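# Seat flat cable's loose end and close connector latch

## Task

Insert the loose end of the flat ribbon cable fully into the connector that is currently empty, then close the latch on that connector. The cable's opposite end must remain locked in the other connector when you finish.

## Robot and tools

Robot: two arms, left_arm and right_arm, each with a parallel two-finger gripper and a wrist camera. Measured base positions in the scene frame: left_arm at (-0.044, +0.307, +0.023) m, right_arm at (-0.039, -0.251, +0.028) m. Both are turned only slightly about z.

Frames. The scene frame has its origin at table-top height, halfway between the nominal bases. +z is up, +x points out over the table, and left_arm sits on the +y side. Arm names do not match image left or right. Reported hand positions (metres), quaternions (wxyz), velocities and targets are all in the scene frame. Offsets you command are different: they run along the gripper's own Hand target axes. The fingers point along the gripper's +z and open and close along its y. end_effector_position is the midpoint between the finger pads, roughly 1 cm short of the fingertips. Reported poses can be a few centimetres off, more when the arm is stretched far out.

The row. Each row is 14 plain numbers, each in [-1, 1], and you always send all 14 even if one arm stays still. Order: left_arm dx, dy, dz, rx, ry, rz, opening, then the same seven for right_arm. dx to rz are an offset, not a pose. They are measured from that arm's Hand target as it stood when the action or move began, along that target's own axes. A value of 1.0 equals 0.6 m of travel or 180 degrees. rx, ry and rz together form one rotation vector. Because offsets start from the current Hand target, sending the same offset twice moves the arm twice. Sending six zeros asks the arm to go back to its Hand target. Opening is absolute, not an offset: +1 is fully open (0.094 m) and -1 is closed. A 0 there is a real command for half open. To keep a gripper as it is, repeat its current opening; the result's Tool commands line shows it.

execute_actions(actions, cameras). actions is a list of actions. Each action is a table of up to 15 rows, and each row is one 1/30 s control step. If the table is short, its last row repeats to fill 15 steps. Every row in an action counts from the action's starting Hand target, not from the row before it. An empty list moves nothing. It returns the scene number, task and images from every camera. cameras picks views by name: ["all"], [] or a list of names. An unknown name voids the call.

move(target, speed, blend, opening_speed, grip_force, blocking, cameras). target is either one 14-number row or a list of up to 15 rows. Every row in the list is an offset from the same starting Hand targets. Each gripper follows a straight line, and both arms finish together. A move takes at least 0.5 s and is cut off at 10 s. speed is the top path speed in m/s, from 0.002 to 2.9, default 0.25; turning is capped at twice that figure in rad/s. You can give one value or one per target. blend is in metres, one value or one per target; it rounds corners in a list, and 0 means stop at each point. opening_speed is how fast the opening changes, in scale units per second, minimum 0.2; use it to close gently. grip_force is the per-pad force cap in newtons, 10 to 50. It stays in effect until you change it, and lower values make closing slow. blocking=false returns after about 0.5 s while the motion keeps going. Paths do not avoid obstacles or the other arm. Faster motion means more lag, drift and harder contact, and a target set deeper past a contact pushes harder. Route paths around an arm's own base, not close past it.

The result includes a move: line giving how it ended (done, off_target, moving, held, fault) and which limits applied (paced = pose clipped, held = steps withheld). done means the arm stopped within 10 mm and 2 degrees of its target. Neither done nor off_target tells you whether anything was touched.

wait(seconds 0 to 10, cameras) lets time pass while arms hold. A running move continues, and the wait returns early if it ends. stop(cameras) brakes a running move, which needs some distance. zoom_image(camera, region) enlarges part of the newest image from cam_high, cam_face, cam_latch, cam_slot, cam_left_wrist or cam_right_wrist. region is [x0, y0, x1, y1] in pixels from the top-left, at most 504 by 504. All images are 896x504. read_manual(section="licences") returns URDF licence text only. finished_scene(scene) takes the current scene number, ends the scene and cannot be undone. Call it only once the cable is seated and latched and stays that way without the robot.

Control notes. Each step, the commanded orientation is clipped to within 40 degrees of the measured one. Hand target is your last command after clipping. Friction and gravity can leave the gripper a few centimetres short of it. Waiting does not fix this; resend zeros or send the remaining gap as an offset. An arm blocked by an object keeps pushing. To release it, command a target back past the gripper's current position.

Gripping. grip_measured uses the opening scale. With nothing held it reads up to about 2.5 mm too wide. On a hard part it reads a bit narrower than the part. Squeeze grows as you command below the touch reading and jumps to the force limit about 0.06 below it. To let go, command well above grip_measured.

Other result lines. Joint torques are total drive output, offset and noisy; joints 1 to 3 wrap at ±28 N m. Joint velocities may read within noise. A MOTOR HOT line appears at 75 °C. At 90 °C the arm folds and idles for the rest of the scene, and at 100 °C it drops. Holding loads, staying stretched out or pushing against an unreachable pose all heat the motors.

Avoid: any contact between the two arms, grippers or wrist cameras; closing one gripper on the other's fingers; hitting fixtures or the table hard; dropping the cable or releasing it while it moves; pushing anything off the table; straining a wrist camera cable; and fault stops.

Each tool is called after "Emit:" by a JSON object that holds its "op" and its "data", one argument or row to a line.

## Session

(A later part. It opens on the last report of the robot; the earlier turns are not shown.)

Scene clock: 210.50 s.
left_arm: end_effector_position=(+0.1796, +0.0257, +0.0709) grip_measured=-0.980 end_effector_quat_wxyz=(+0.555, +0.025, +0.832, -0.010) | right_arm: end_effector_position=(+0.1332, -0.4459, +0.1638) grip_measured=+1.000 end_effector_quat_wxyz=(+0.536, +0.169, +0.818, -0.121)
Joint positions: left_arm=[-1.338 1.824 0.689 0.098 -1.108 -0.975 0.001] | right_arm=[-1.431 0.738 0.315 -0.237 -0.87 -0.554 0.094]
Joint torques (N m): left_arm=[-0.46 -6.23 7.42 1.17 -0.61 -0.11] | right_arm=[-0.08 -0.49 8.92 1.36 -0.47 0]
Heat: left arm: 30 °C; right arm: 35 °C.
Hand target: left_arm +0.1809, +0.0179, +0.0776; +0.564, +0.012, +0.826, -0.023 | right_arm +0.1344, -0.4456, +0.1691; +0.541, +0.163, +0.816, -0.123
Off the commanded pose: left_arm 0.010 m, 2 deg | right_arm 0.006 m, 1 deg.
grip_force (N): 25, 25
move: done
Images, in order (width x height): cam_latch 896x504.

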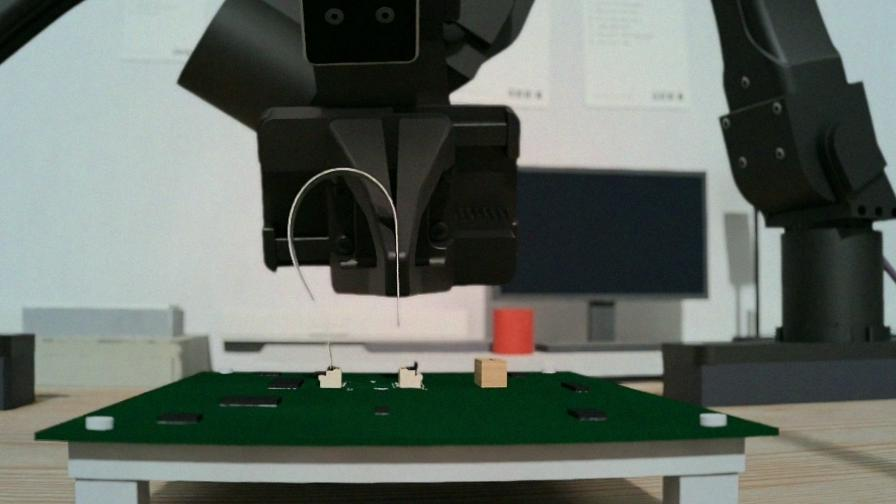

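Emit:
{"op": "move", "data": {
  "target": [0.0049, 0.0044, -0.0024, -0.002, 0.0029, 0.0091, -1, 0, 0, 0, 0, 0, 0, 1],
  "speed": 0.03,
  "cameras": ["cam_latch", "cam_slot"]
}}

Emit:
{"op": "zoom_image", "data": {
  "camera": "cam_latch",
  "region": [370, 290, 450, 400]
}}

Emit:
{"op": "zoom_image", "data": {
  "camera": "cam_slot",
  "region": [400, 190, 580, 370]
}}

Scene clock: 215.43 s.
left_arm: end_effector_position=(+0.1782, +0.0254, +0.0704) grip_measured=-0.980 end_effector_quat_wxyz=(+0.554, +0.028, +0.832, -0.009) | right_arm: end_effector_position=(+0.1332, -0.4459, +0.1638) grip_measured=+1.000 end_effector_quat_wxyz=(+0.536, +0.169, +0.818, -0.121)
Joint positions: left_arm=[-1.342 1.824 0.689 0.092 -1.108 -0.975 0.001] | right_arm=[-1.431 0.738 0.315 -0.237 -0.87 -0.554 0.094]
Joint torques (N m): left_arm=[-0.43 -6.32 7.41 0.88 -0.59 -0.1] | right_arm=[-0.12 -0.47 8.9 1.37 -0.49 -0.01]
Heat: left arm: 30 °C; right arm: 35 °C.
Hand target: left_arm +0.1787, +0.0206, +0.0754; +0.560, +0.022, +0.828, -0.012 | right_arm +0.1344, -0.4456, +0.1691; +0.541, +0.163, +0.816, -0.123
Off the commanded pose: left_arm 0.007 m, 1 deg | right_arm 0.006 m, 1 deg.
grip_force (N): 25, 25
move: done
Images, in order (width x height): cam_latch 896x504, cam_slot 896x504.

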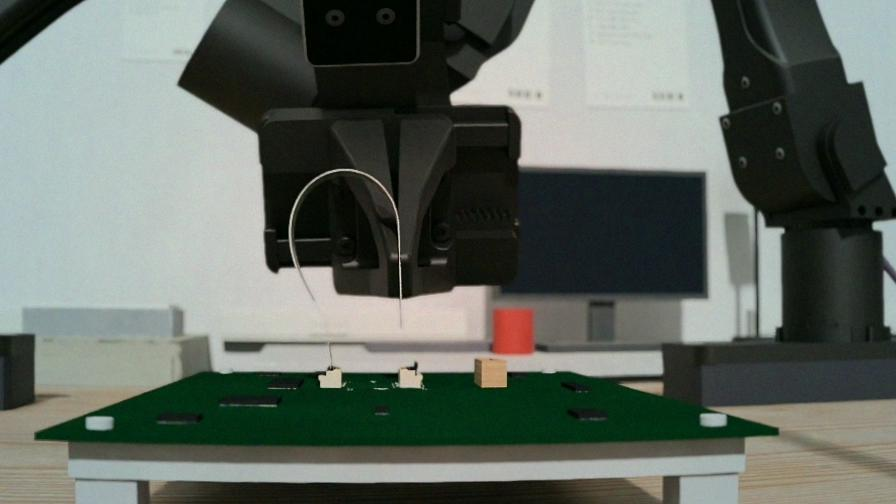

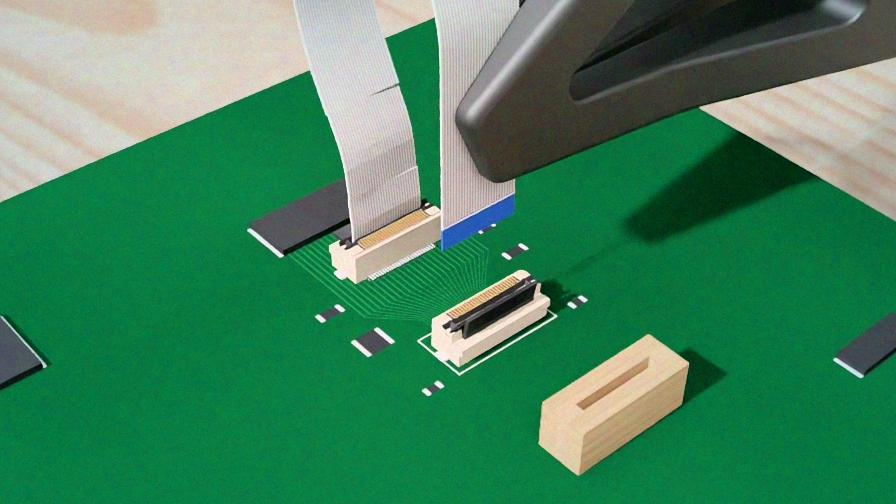

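Scaled by 4.582 from the camera's 896x504 image, which has a finer 1280x720 frame.

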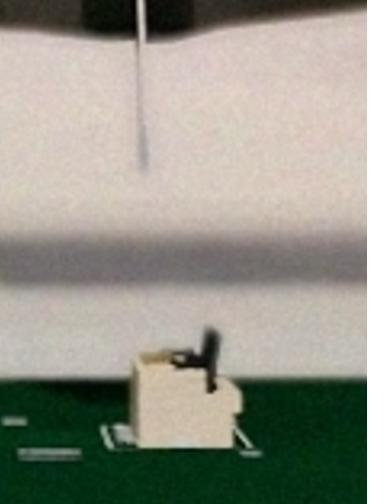

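Scaled by 2.800 from the camera's 896x504 image, which has a finer 1280x720 frame.

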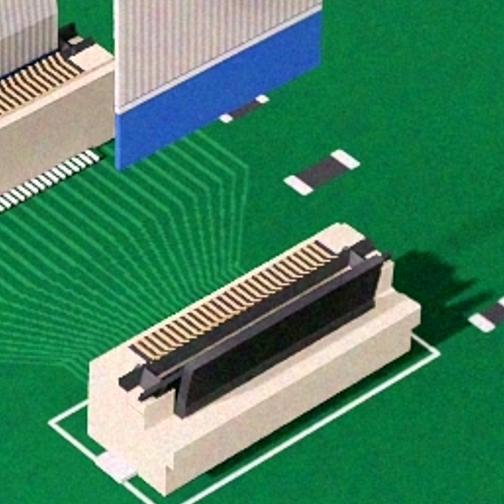

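Emit:
{"op": "move", "data": {
  "target": [0.015, 0.0026, 0.0052, -0.0036, 0.0027, 0.009, -1, 0, 0, 0, 0, 0, 0, 1],
  "speed": 0.03,
  "cameras": ["cam_latch", "cam_slot"]
}}

Emit:
{"op": "zoom_image", "data": {
  "camera": "cam_latch",
  "region": [370, 290, 450, 400]
}}

Emit:
{"op": "zoom_image", "data": {
  "camera": "cam_slot",
  "region": [425, 250, 565, 370]
}}

Scene clock: 219.60 s.
left_arm: end_effector_position=(+0.1777, +0.0277, +0.0624) grip_measured=-0.980 end_effector_quat_wxyz=(+0.551, +0.036, +0.834, +0.003) | right_arm: end_effector_position=(+0.1332, -0.4459, +0.1638) grip_measured=+1.000 end_effector_quat_wxyz=(+0.536, +0.169, +0.818, -0.121)
Joint positions: left_arm=[-1.342 1.85 0.689 0.089 -1.108 -0.975 0.001] | right_arm=[-1.431 0.738 0.315 -0.237 -0.87 -0.554 0.094]
Joint torques (N m): left_arm=[-0.4 -5.96 7.56 0.82 -0.6 -0.11] | right_arm=[-0.16 -0.47 8.9 1.39 -0.48 0]
Heat: left arm: 30 °C; right arm: 35 °C.
Hand target: left_arm +0.1783, +0.0222, +0.0658; +0.557, +0.030, +0.830, +0.000 | right_arm +0.1344, -0.4456, +0.1691; +0.541, +0.163, +0.816, -0.123
Off the commanded pose: left_arm 0.007 m, 1 deg | right_arm 0.006 m, 1 deg.
grip_force (N): 25, 25
move: done
Images, in order (width x height): cam_latch 896x504, cam_slot 896x504.

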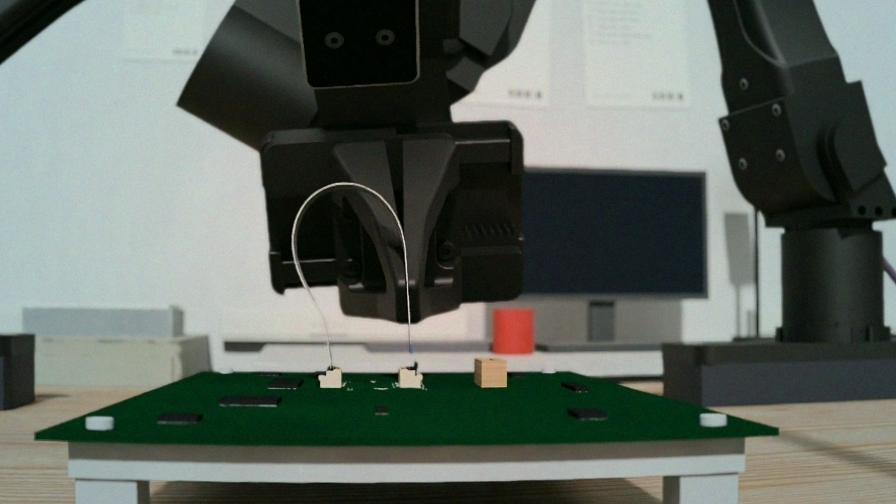

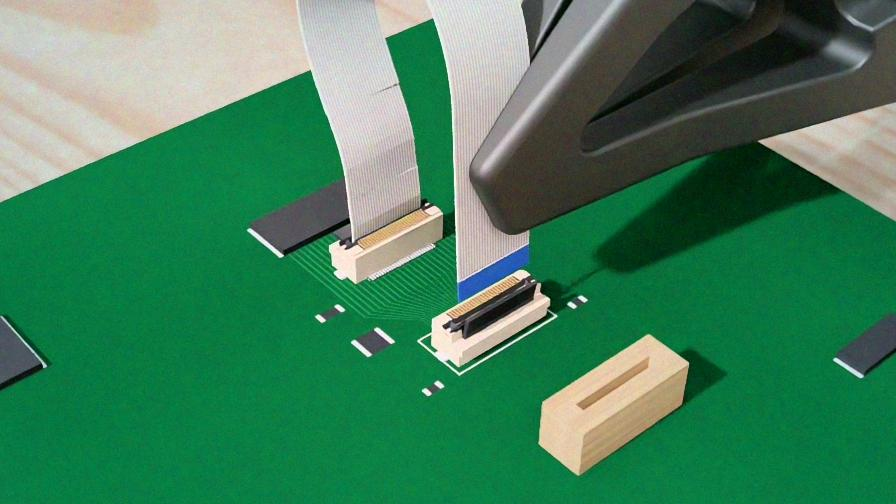

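Scaled by 4.582 from the camera's 896x504 image, which has a finer 1280x720 frame.

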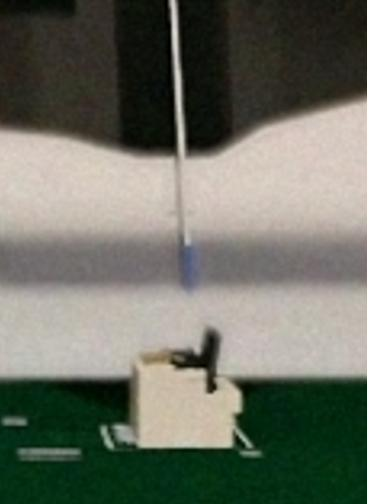

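Scaled by 3.600 from the camera's 896x504 image, which has a finer 1280x720 frame.

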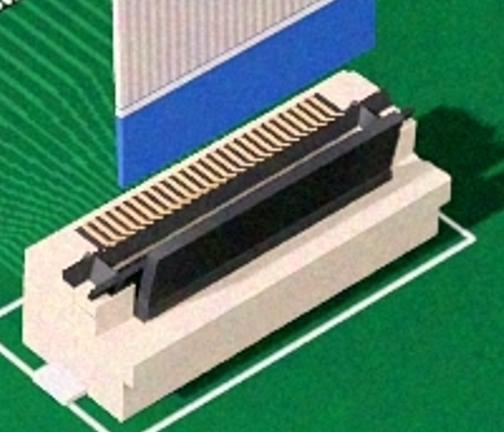

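Emit:
{"op": "move", "data": {
  "target": [-0.0051, -0.0071, 0.0, 0.0039, -0.003, -0.0098, -1, 0, 0, 0, 0, 0, 0, 1],
  "speed": 0.03,
  "cameras": ["cam_latch"]
}}

Emit:
{"op": "zoom_image", "data": {
  "camera": "cam_latch",
  "region": [370, 290, 450, 400]
}}

Scene clock: 221.90 s.
left_arm: end_effector_position=(+0.1779, +0.0267, +0.0629) grip_measured=-0.980 end_effector_quat_wxyz=(+0.552, +0.034, +0.833, -0.001) | right_arm: end_effector_position=(+0.1332, -0.4459, +0.1638) grip_measured=+1.000 end_effector_quat_wxyz=(+0.536, +0.169, +0.818, -0.121)
Joint positions: left_arm=[-1.342 1.85 0.689 0.097 -1.108 -0.976 0.001] | right_arm=[-1.431 0.738 0.315 -0.237 -0.87 -0.554 0.094]
Joint torques (N m): left_arm=[-0.36 -5.93 7.6 1.11 -0.61 -0.11] | right_arm=[-0.12 -0.47 8.92 1.37 -0.48 0]
Heat: left arm: 30 °C; right arm: 35 °C.
Hand target: left_arm +0.1792, +0.0178, +0.0685; +0.560, +0.021, +0.828, -0.013 | right_arm +0.1344, -0.4456, +0.1691; +0.541, +0.163, +0.816, -0.123
Off the commanded pose: left_arm 0.011 m, 2 deg | right_arm 0.006 m, 1 deg.
grip_force (N): 25, 25
move: off_target (left_arm)
Images, in order (width x height): cam_latch 896x504.

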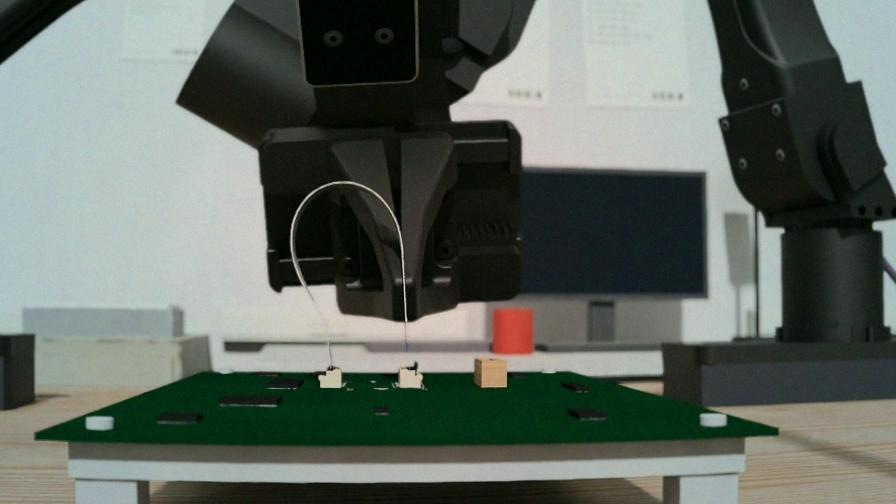

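Scaled by 4.582 from the camera's 896x504 image, which has a finer 1280x720 frame.

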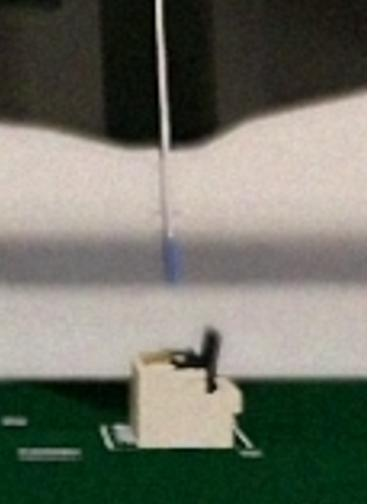

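Emit:
{"op": "move", "data": {
  "target": [0.0066, 0.0, 0.0026, -0.0009, 0.0007, 0.0021, -1, 0, 0, 0, 0, 0, 0, 1],
  "speed": 0.03,
  "cameras": ["cam_latch", "cam_slot"]
}}

Emit:
{"op": "zoom_image", "data": {
  "camera": "cam_latch",
  "region": [370, 290, 450, 400]
}}

Emit:
{"op": "zoom_image", "data": {
  "camera": "cam_slot",
  "region": [425, 250, 565, 370]
}}

Scene clock: 224.40 s.
left_arm: end_effector_position=(+0.1778, +0.0270, +0.0589) grip_measured=-0.980 end_effector_quat_wxyz=(+0.551, +0.036, +0.834, +0.003) | right_arm: end_effector_position=(+0.1332, -0.4459, +0.1638) grip_measured=+1.000 end_effector_quat_wxyz=(+0.536, +0.169, +0.818, -0.121)
Joint positions: left_arm=[-1.342 1.865 0.689 0.104 -1.108 -0.977 0.001] | right_arm=[-1.431 0.738 0.315 -0.237 -0.87 -0.554 0.094]
Joint torques (N m): left_arm=[-0.39 -6 7.66 1.1 -0.61 -0.11] | right_arm=[-0.05 -0.47 8.92 1.37 -0.48 0]
Heat: left arm: 30 °C; right arm: 35 °C.
Hand target: left_arm +0.1792, +0.0178, +0.0642; +0.560, +0.023, +0.828, -0.010 | right_arm +0.1344, -0.4456, +0.1691; +0.541, +0.163, +0.816, -0.123
Off the commanded pose: left_arm 0.011 m, 2 deg | right_arm 0.006 m, 1 deg.
grip_force (N): 25, 25
move: off_target (left_arm)
Images, in order (width x height): cam_latch 896x504, cam_slot 896x504.

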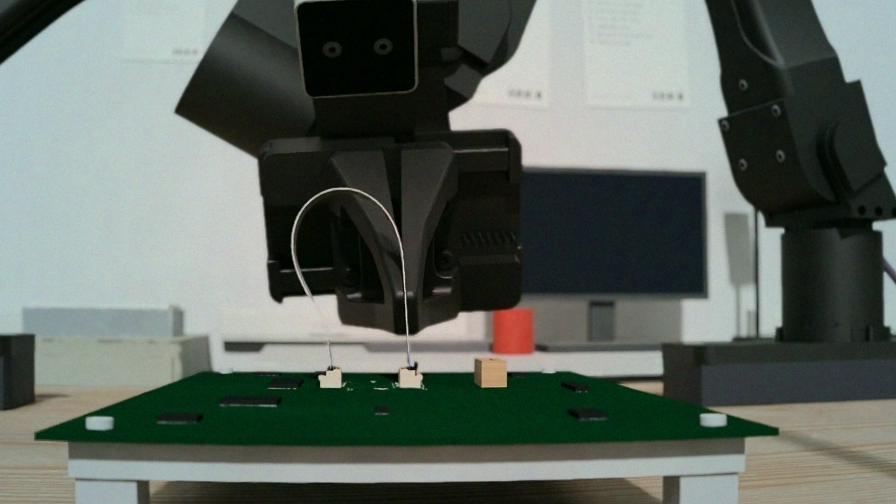

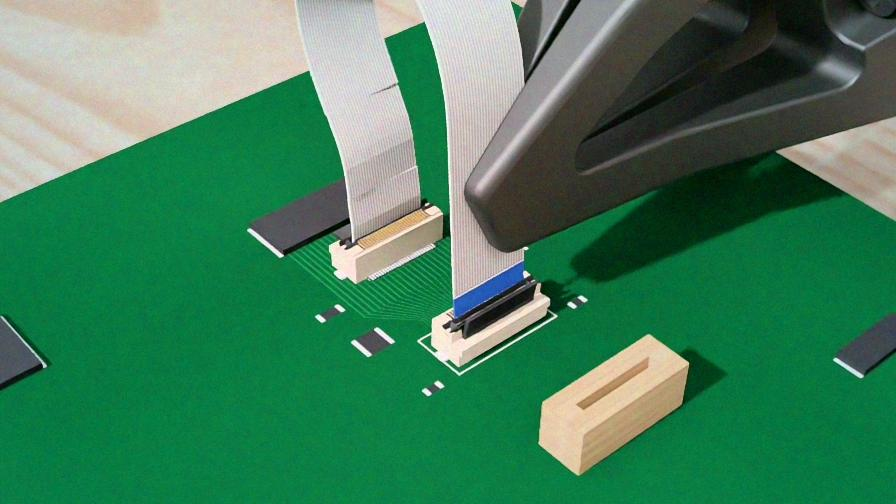

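Scaled by 4.582 from the camera's 896x504 image, which has a finer 1280x720 frame.

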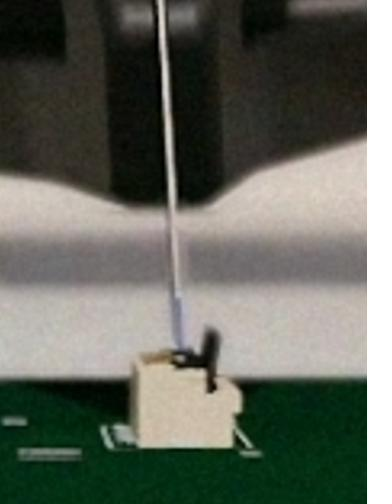

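Scaled by 3.600 from the camera's 896x504 image, which has a finer 1280x720 frame.

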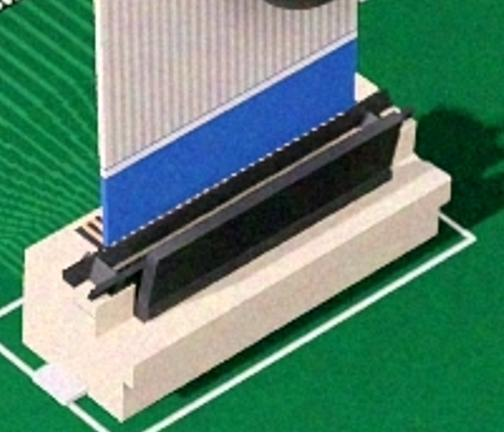

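Emit:
{"op": "move", "data": {
  "target": [0.003, -0.0005, 0.0013, -0.0002, 0.0002, 0.0005, -1, 0, 0, 0, 0, 0, 0, 1],
  "speed": 0.02,
  "cameras": ["cam_latch", "cam_slot"]
}}

Emit:
{"op": "zoom_image", "data": {
  "camera": "cam_latch",
  "region": [370, 290, 450, 400]
}}

Emit:
{"op": "zoom_image", "data": {
  "camera": "cam_slot",
  "region": [425, 250, 565, 370]
}}

Scene clock: 226.53 s.
left_arm: end_effector_position=(+0.1780, +0.0263, +0.0580) grip_measured=-0.980 end_effector_quat_wxyz=(+0.552, +0.034, +0.833, +0.001) | right_arm: end_effector_position=(+0.1332, -0.4459, +0.1638) grip_measured=+1.000 end_effector_quat_wxyz=(+0.536, +0.169, +0.818, -0.121)
Joint positions: left_arm=[-1.342 1.871 0.689 0.114 -1.108 -0.977 0.001] | right_arm=[-1.431 0.738 0.315 -0.237 -0.87 -0.554 0.094]
Joint torques (N m): left_arm=[-0.43 -5.81 7.65 1.08 -0.58 -0.11] | right_arm=[-0.12 -0.51 8.95 1.37 -0.47 -0.02]
Heat: left arm: 30 °C; right arm: 35 °C.
Hand target: left_arm +0.1793, +0.0175, +0.0623; +0.559, +0.023, +0.829, -0.010 | right_arm +0.1344, -0.4456, +0.1691; +0.541, +0.163, +0.816, -0.123
Off the commanded pose: left_arm 0.010 m, 2 deg | right_arm 0.006 m, 1 deg.
grip_force (N): 25, 25
move: done
Images, in order (width x height): cam_latch 896x504, cam_slot 896x504.

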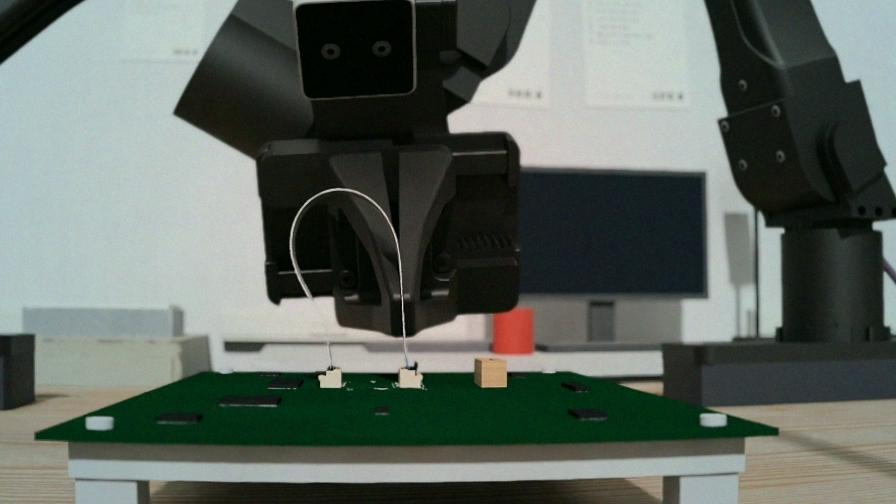

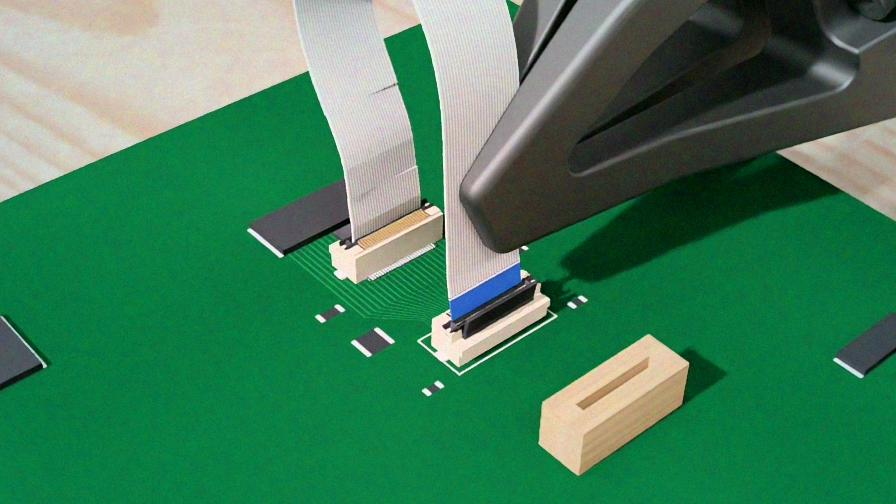

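Scaled by 4.582 from the camera's 896x504 image, which has a finer 1280x720 frame.

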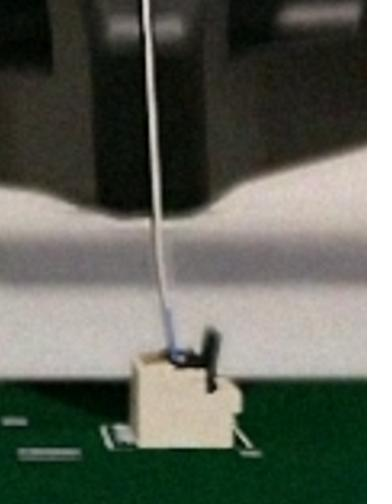

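Scaled by 3.600 from the camera's 896x504 image, which has a finer 1280x720 frame.

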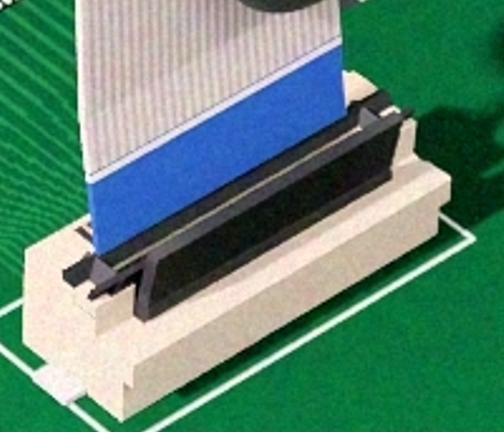

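Emit:
{"op": "move", "data": {
  "target": [0.0038, 0.0009, 0.0012, -0.0009, 0.0007, 0.0023, -1, 0, 0, 0, 0, 0, 0, 1],
  "speed": 0.02,
  "cameras": ["cam_latch", "cam_slot"]
}}

Emit:
{"op": "zoom_image", "data": {
  "camera": "cam_latch",
  "region": [370, 290, 450, 400]
}}

Emit:
{"op": "zoom_image", "data": {
  "camera": "cam_slot",
  "region": [425, 250, 565, 370]
}}

Scene clock: 228.43 s.
left_arm: end_effector_position=(+0.1785, +0.0264, +0.0577) grip_measured=-0.980 end_effector_quat_wxyz=(+0.554, +0.033, +0.832, +0.001) | right_arm: end_effector_position=(+0.1332, -0.4459, +0.1638) grip_measured=+1.000 end_effector_quat_wxyz=(+0.536, +0.169, +0.818, -0.121)
Joint positions: left_arm=[-1.342 1.876 0.689 0.121 -1.114 -0.977 0.001] | right_arm=[-1.431 0.738 0.315 -0.237 -0.87 -0.554 0.094]
Joint torques (N m): left_arm=[-0.38 -5.63 7.69 1 -0.54 -0.11] | right_arm=[-0.08 -0.5 8.95 1.39 -0.48 -0.01]
Heat: left arm: 30 °C; right arm: 35 °C.
Hand target: left_arm +0.1791, +0.0181, +0.0599; +0.558, +0.026, +0.829, -0.007 | right_arm +0.1344, -0.4456, +0.1691; +0.541, +0.163, +0.816, -0.123
Off the commanded pose: left_arm 0.009 m, 1 deg | right_arm 0.006 m, 1 deg.
grip_force (N): 25, 25
move: done
Images, in order (width x height): cam_latch 896x504, cam_slot 896x504.

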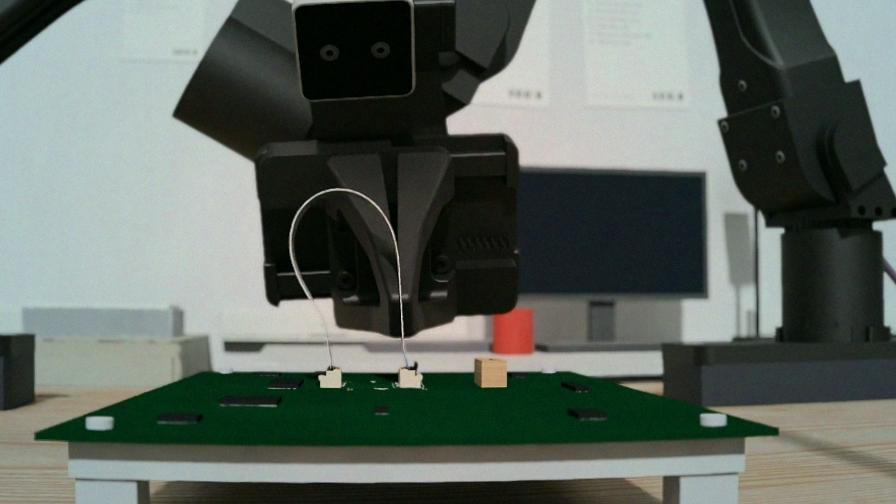

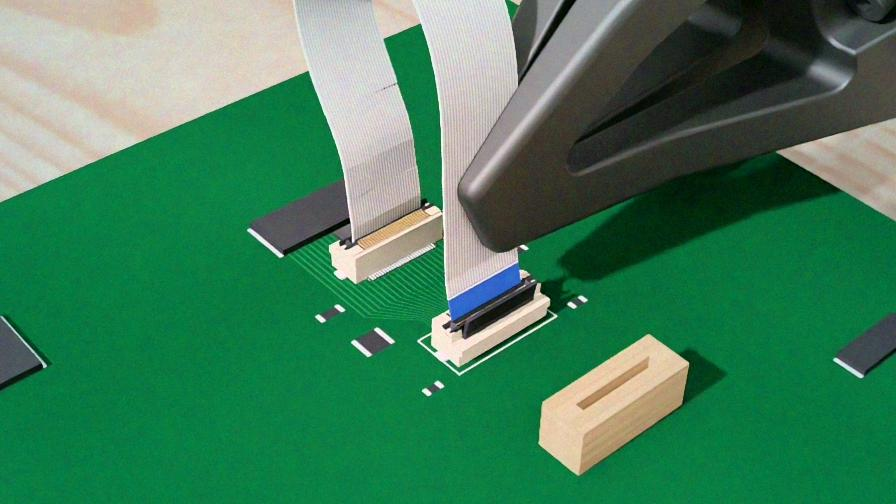

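Scaled by 4.582 from the camera's 896x504 image, which has a finer 1280x720 frame.

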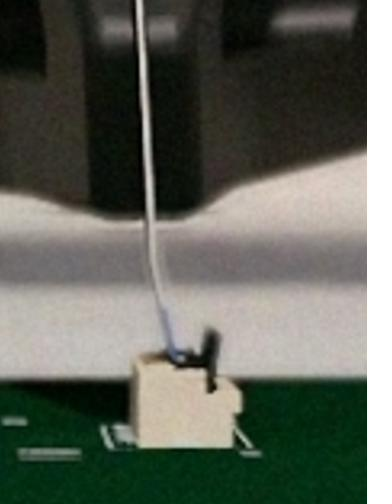

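Scaled by 3.600 from the camera's 896x504 image, which has a finer 1280x720 frame.

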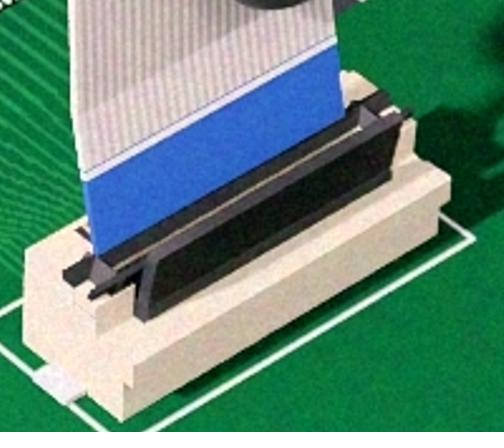

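Emit:
{"op": "move", "data": {
  "target": [0.0044, 0.0062, -0.0001, -0.0034, 0.0026, 0.0085, -1, 0, 0, 0, 0, 0, 0, 1],
  "speed": 0.02,
  "cameras": ["cam_latch", "cam_slot"]
}}

Emit:
{"op": "zoom_image", "data": {
  "camera": "cam_latch",
  "region": [370, 290, 450, 400]
}}

Emit:
{"op": "zoom_image", "data": {
  "camera": "cam_slot",
  "region": [425, 250, 565, 370]
}}

Scene clock: 232.33 s.
left_arm: end_effector_position=(+0.1785, +0.0266, +0.0577) grip_measured=-0.980 end_effector_quat_wxyz=(+0.554, +0.033, +0.832, +0.002) | right_arm: end_effector_position=(+0.1332, -0.4459, +0.1638) grip_measured=+1.000 end_effector_quat_wxyz=(+0.536, +0.169, +0.818, -0.121)
Joint positions: left_arm=[-1.342 1.876 0.689 0.12 -1.115 -0.977 0.001] | right_arm=[-1.431 0.738 0.315 -0.237 -0.87 -0.554 0.094]
Joint torques (N m): left_arm=[-0.43 -5.63 7.57 0.72 -0.52 -0.11] | right_arm=[-0.08 -0.5 8.91 1.39 -0.47 -0.01]
Heat: left arm: 30 °C; right arm: 35 °C.
Hand target: left_arm +0.1782, +0.0219, +0.0576; +0.555, +0.034, +0.831, +0.005 | right_arm +0.1344, -0.4456, +0.1691; +0.541, +0.163, +0.816, -0.123
Off the commanded pose: left_arm 0.005 m, 0 deg | right_arm 0.006 m, 1 deg.
grip_force (N): 25, 25
move: done
Images, in order (width x height): cam_latch 896x504, cam_slot 896x504.

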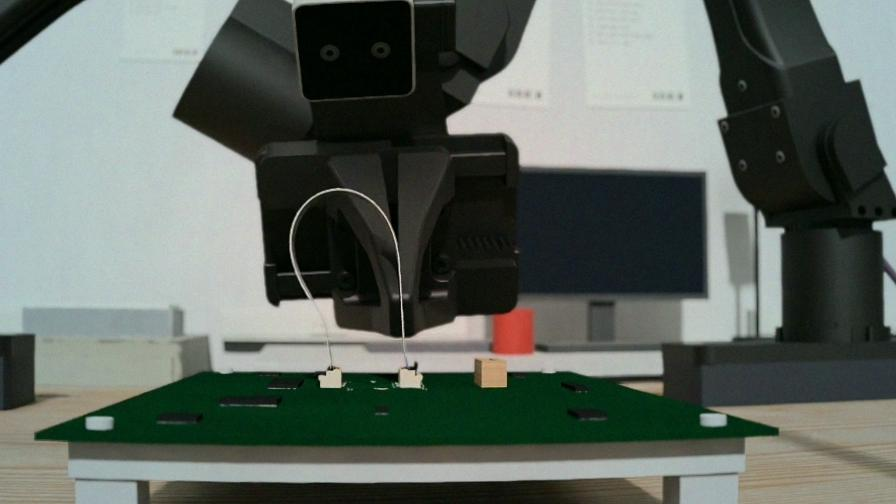

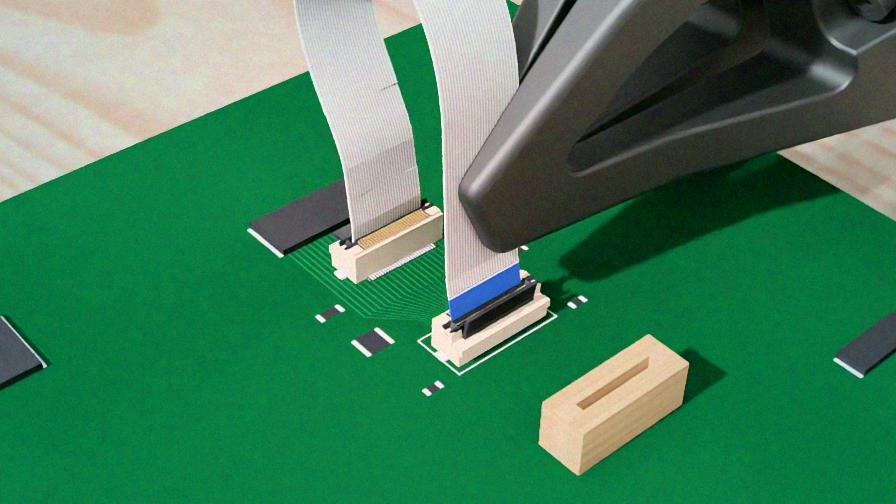

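Scaled by 4.582 from the camera's 896x504 image, which has a finer 1280x720 frame.

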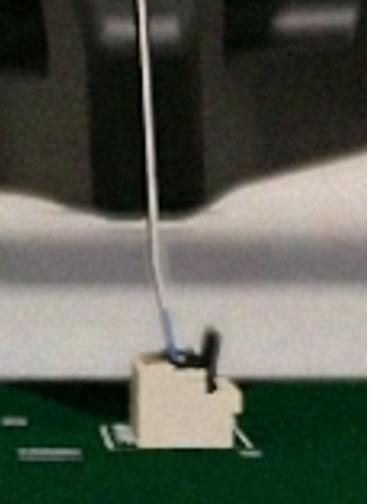

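Scaled by 3.600 from the camera's 896x504 image, which has a finer 1280x720 frame.

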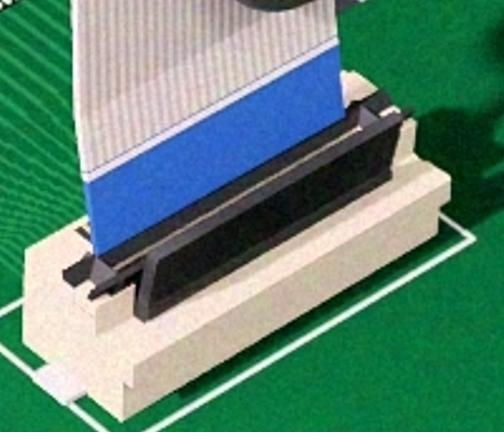

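Emit:
{"op": "move", "data": {
  "target": [0.0018, 0.0025, 0.0, -0.0014, 0.001, 0.0034, -1, 0, 0, 0, 0, 0, 0, 1],
  "speed": 0.02,
  "cameras": ["cam_latch", "cam_slot"]
}}

Emit:
{"op": "zoom_image", "data": {
  "camera": "cam_latch",
  "region": [370, 290, 450, 400]
}}

Emit:
{"op": "zoom_image", "data": {
  "camera": "cam_slot",
  "region": [425, 250, 565, 370]
}}

Scene clock: 234.07 s.
left_arm: end_effector_position=(+0.1786, +0.0282, +0.0577) grip_measured=-0.980 end_effector_quat_wxyz=(+0.555, +0.035, +0.831, +0.007) | right_arm: end_effector_position=(+0.1332, -0.4459, +0.1638) grip_measured=+1.000 end_effector_quat_wxyz=(+0.536, +0.169, +0.818, -0.121)
Joint positions: left_arm=[-1.342 1.876 0.689 0.11 -1.119 -0.977 0.001] | right_arm=[-1.431 0.738 0.315 -0.237 -0.87 -0.554 0.094]
Joint torques (N m): left_arm=[-0.43 -5.56 7.51 0.67 -0.45 -0.11] | right_arm=[-0.14 -0.49 8.98 1.38 -0.47 0]
Heat: left arm: 30 °C; right arm: 35 °C.
Hand target: left_arm +0.1779, +0.0235, +0.0566; +0.554, +0.037, +0.832, +0.010 | right_arm +0.1344, -0.4456, +0.1691; +0.541, +0.163, +0.816, -0.123
Off the commanded pose: left_arm 0.005 m, 0 deg | right_arm 0.006 m, 1 deg.
grip_force (N): 25, 25
move: done
Images, in order (width x height): cam_latch 896x504, cam_slot 896x504.

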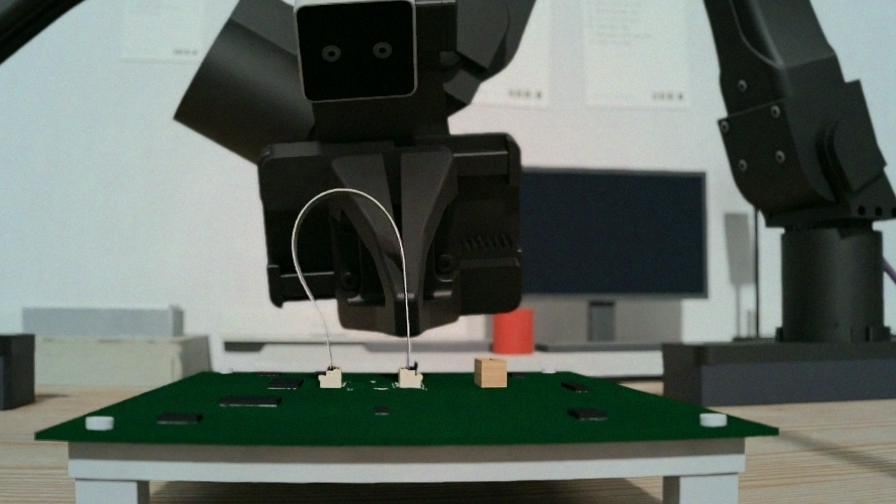

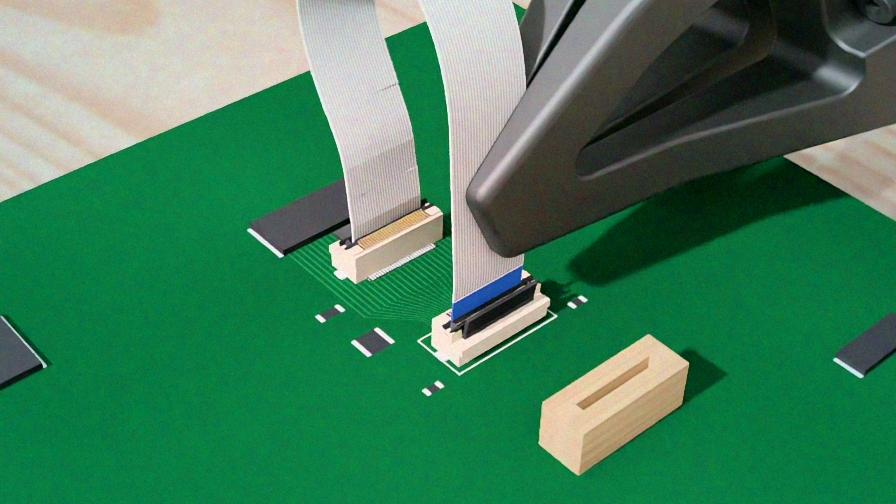

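Scaled by 4.582 from the camera's 896x504 image, which has a finer 1280x720 frame.

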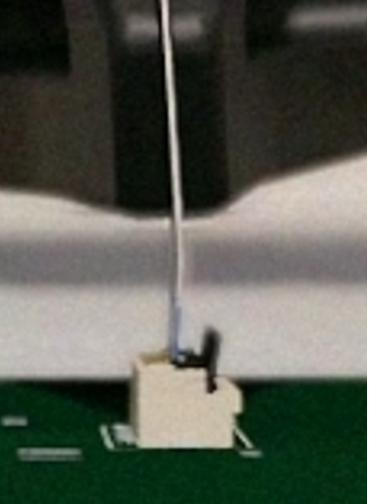

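Scaled by 3.600 from the camera's 896x504 image, which has a finer 1280x720 frame.

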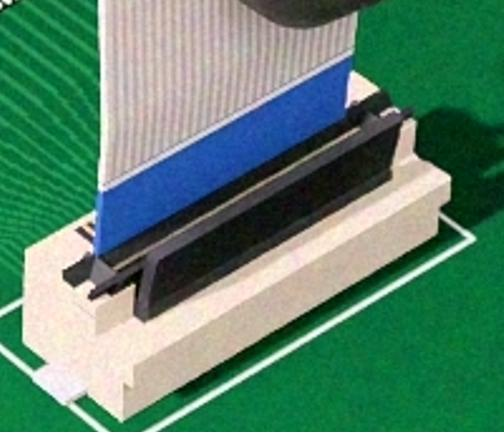

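Emit:
{"op": "move", "data": {
  "target": [0.0048, 0.0009, 0.0016, -0.0012, 0.0009, 0.0028, -1, 0, 0, 0, 0, 0, 0, 1],
  "speed": 0.02,
  "cameras": ["cam_latch", "cam_slot"]
}}

Emit:
{"op": "zoom_image", "data": {
  "camera": "cam_latch",
  "region": [370, 290, 450, 400]
}}

Emit:
{"op": "zoom_image", "data": {
  "camera": "cam_slot",
  "region": [425, 250, 565, 370]
}}

Scene clock: 236.33 s.
left_arm: end_effector_position=(+0.1791, +0.0270, +0.0574) grip_measured=-0.980 end_effector_quat_wxyz=(+0.556, +0.035, +0.830, +0.009) | right_arm: end_effector_position=(+0.1332, -0.4459, +0.1638) grip_measured=+1.000 end_effector_quat_wxyz=(+0.536, +0.169, +0.818, -0.121)
Joint positions: left_arm=[-1.342 1.884 0.696 0.109 -1.124 -0.977 0.001] | right_arm=[-1.431 0.738 0.315 -0.237 -0.87 -0.554 0.094]
Joint torques (N m): left_arm=[-0.43 -5.48 6.95 0.64 -0.43 -0.11] | right_arm=[-0.1 -0.44 8.98 1.38 -0.46 -0.02]
Heat: left arm: 30 °C; right arm: 35 °C.
Hand target: left_arm +0.1777, +0.0242, +0.0536; +0.553, +0.040, +0.832, +0.014 | right_arm +0.1344, -0.4456, +0.1691; +0.541, +0.163, +0.816, -0.123
Off the commanded pose: left_arm 0.005 m, 1 deg | right_arm 0.006 m, 1 deg.
grip_force (N): 25, 25
move: done
Images, in order (width x height): cam_latch 896x504, cam_slot 896x504.

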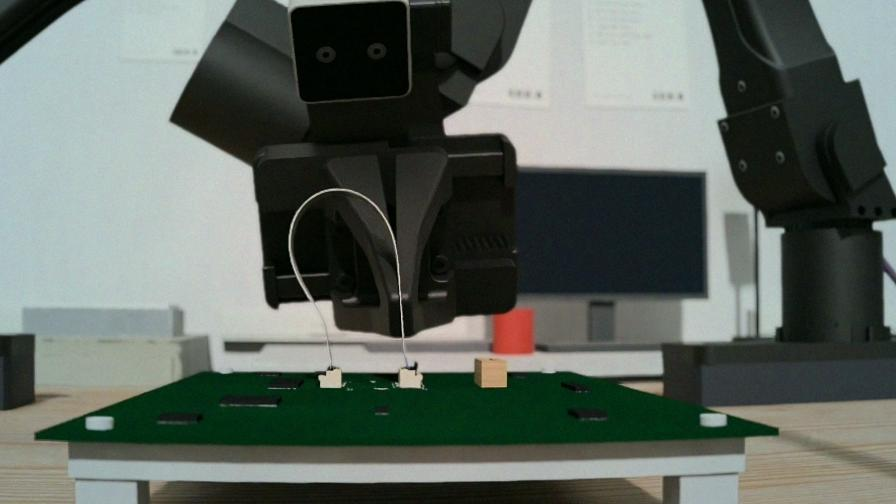

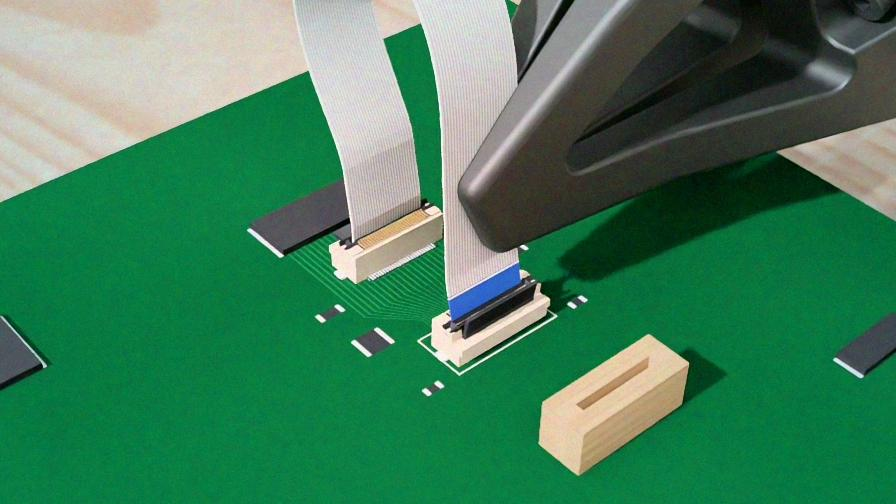

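Scaled by 4.582 from the camera's 896x504 image, which has a finer 1280x720 frame.

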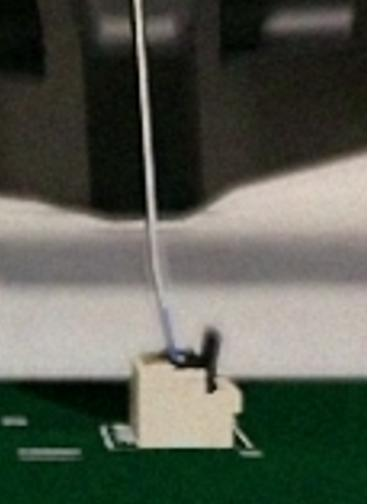

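Scaled by 3.600 from the camera's 896x504 image, which has a finer 1280x720 frame.

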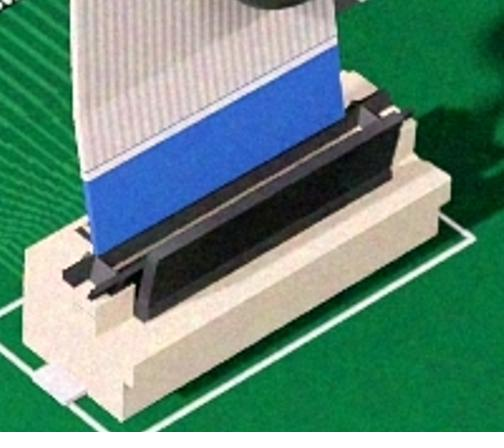

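Emit:
{"op": "zoom_image", "data": {
  "camera": "cam_latch",
  "region": [392, 335, 428, 385]
}}

Emit:
{"op": "zoom_image", "data": {
  "camera": "cam_slot",
  "region": [440, 280, 500, 350]
}}

Emit:
{"op": "zoom_image", "data": {
  "camera": "cam_slot",
  "region": [495, 240, 555, 310]
}}

Scaled by 10.080 from the camera's 896x504 image, which has a finer 1280x720 frame.

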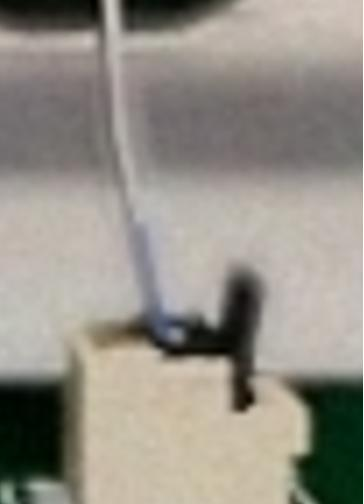

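Scaled by 7.200 from the camera's 896x504 image, which has a finer 1280x720 frame.

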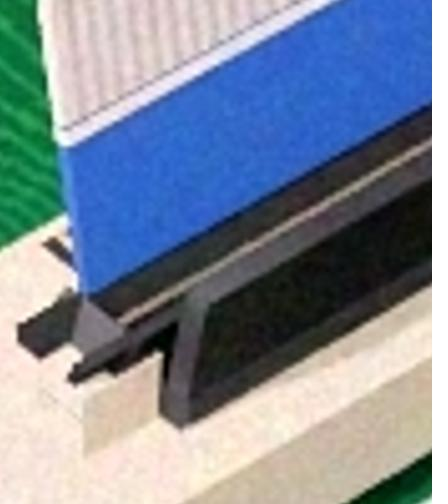

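Scaled by 7.200 from the camera's 896x504 image, which has a finer 1280x720 frame.

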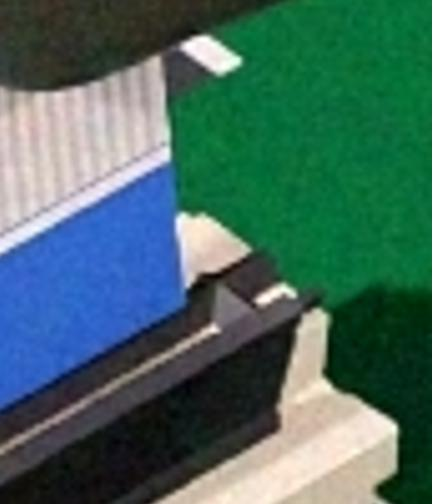

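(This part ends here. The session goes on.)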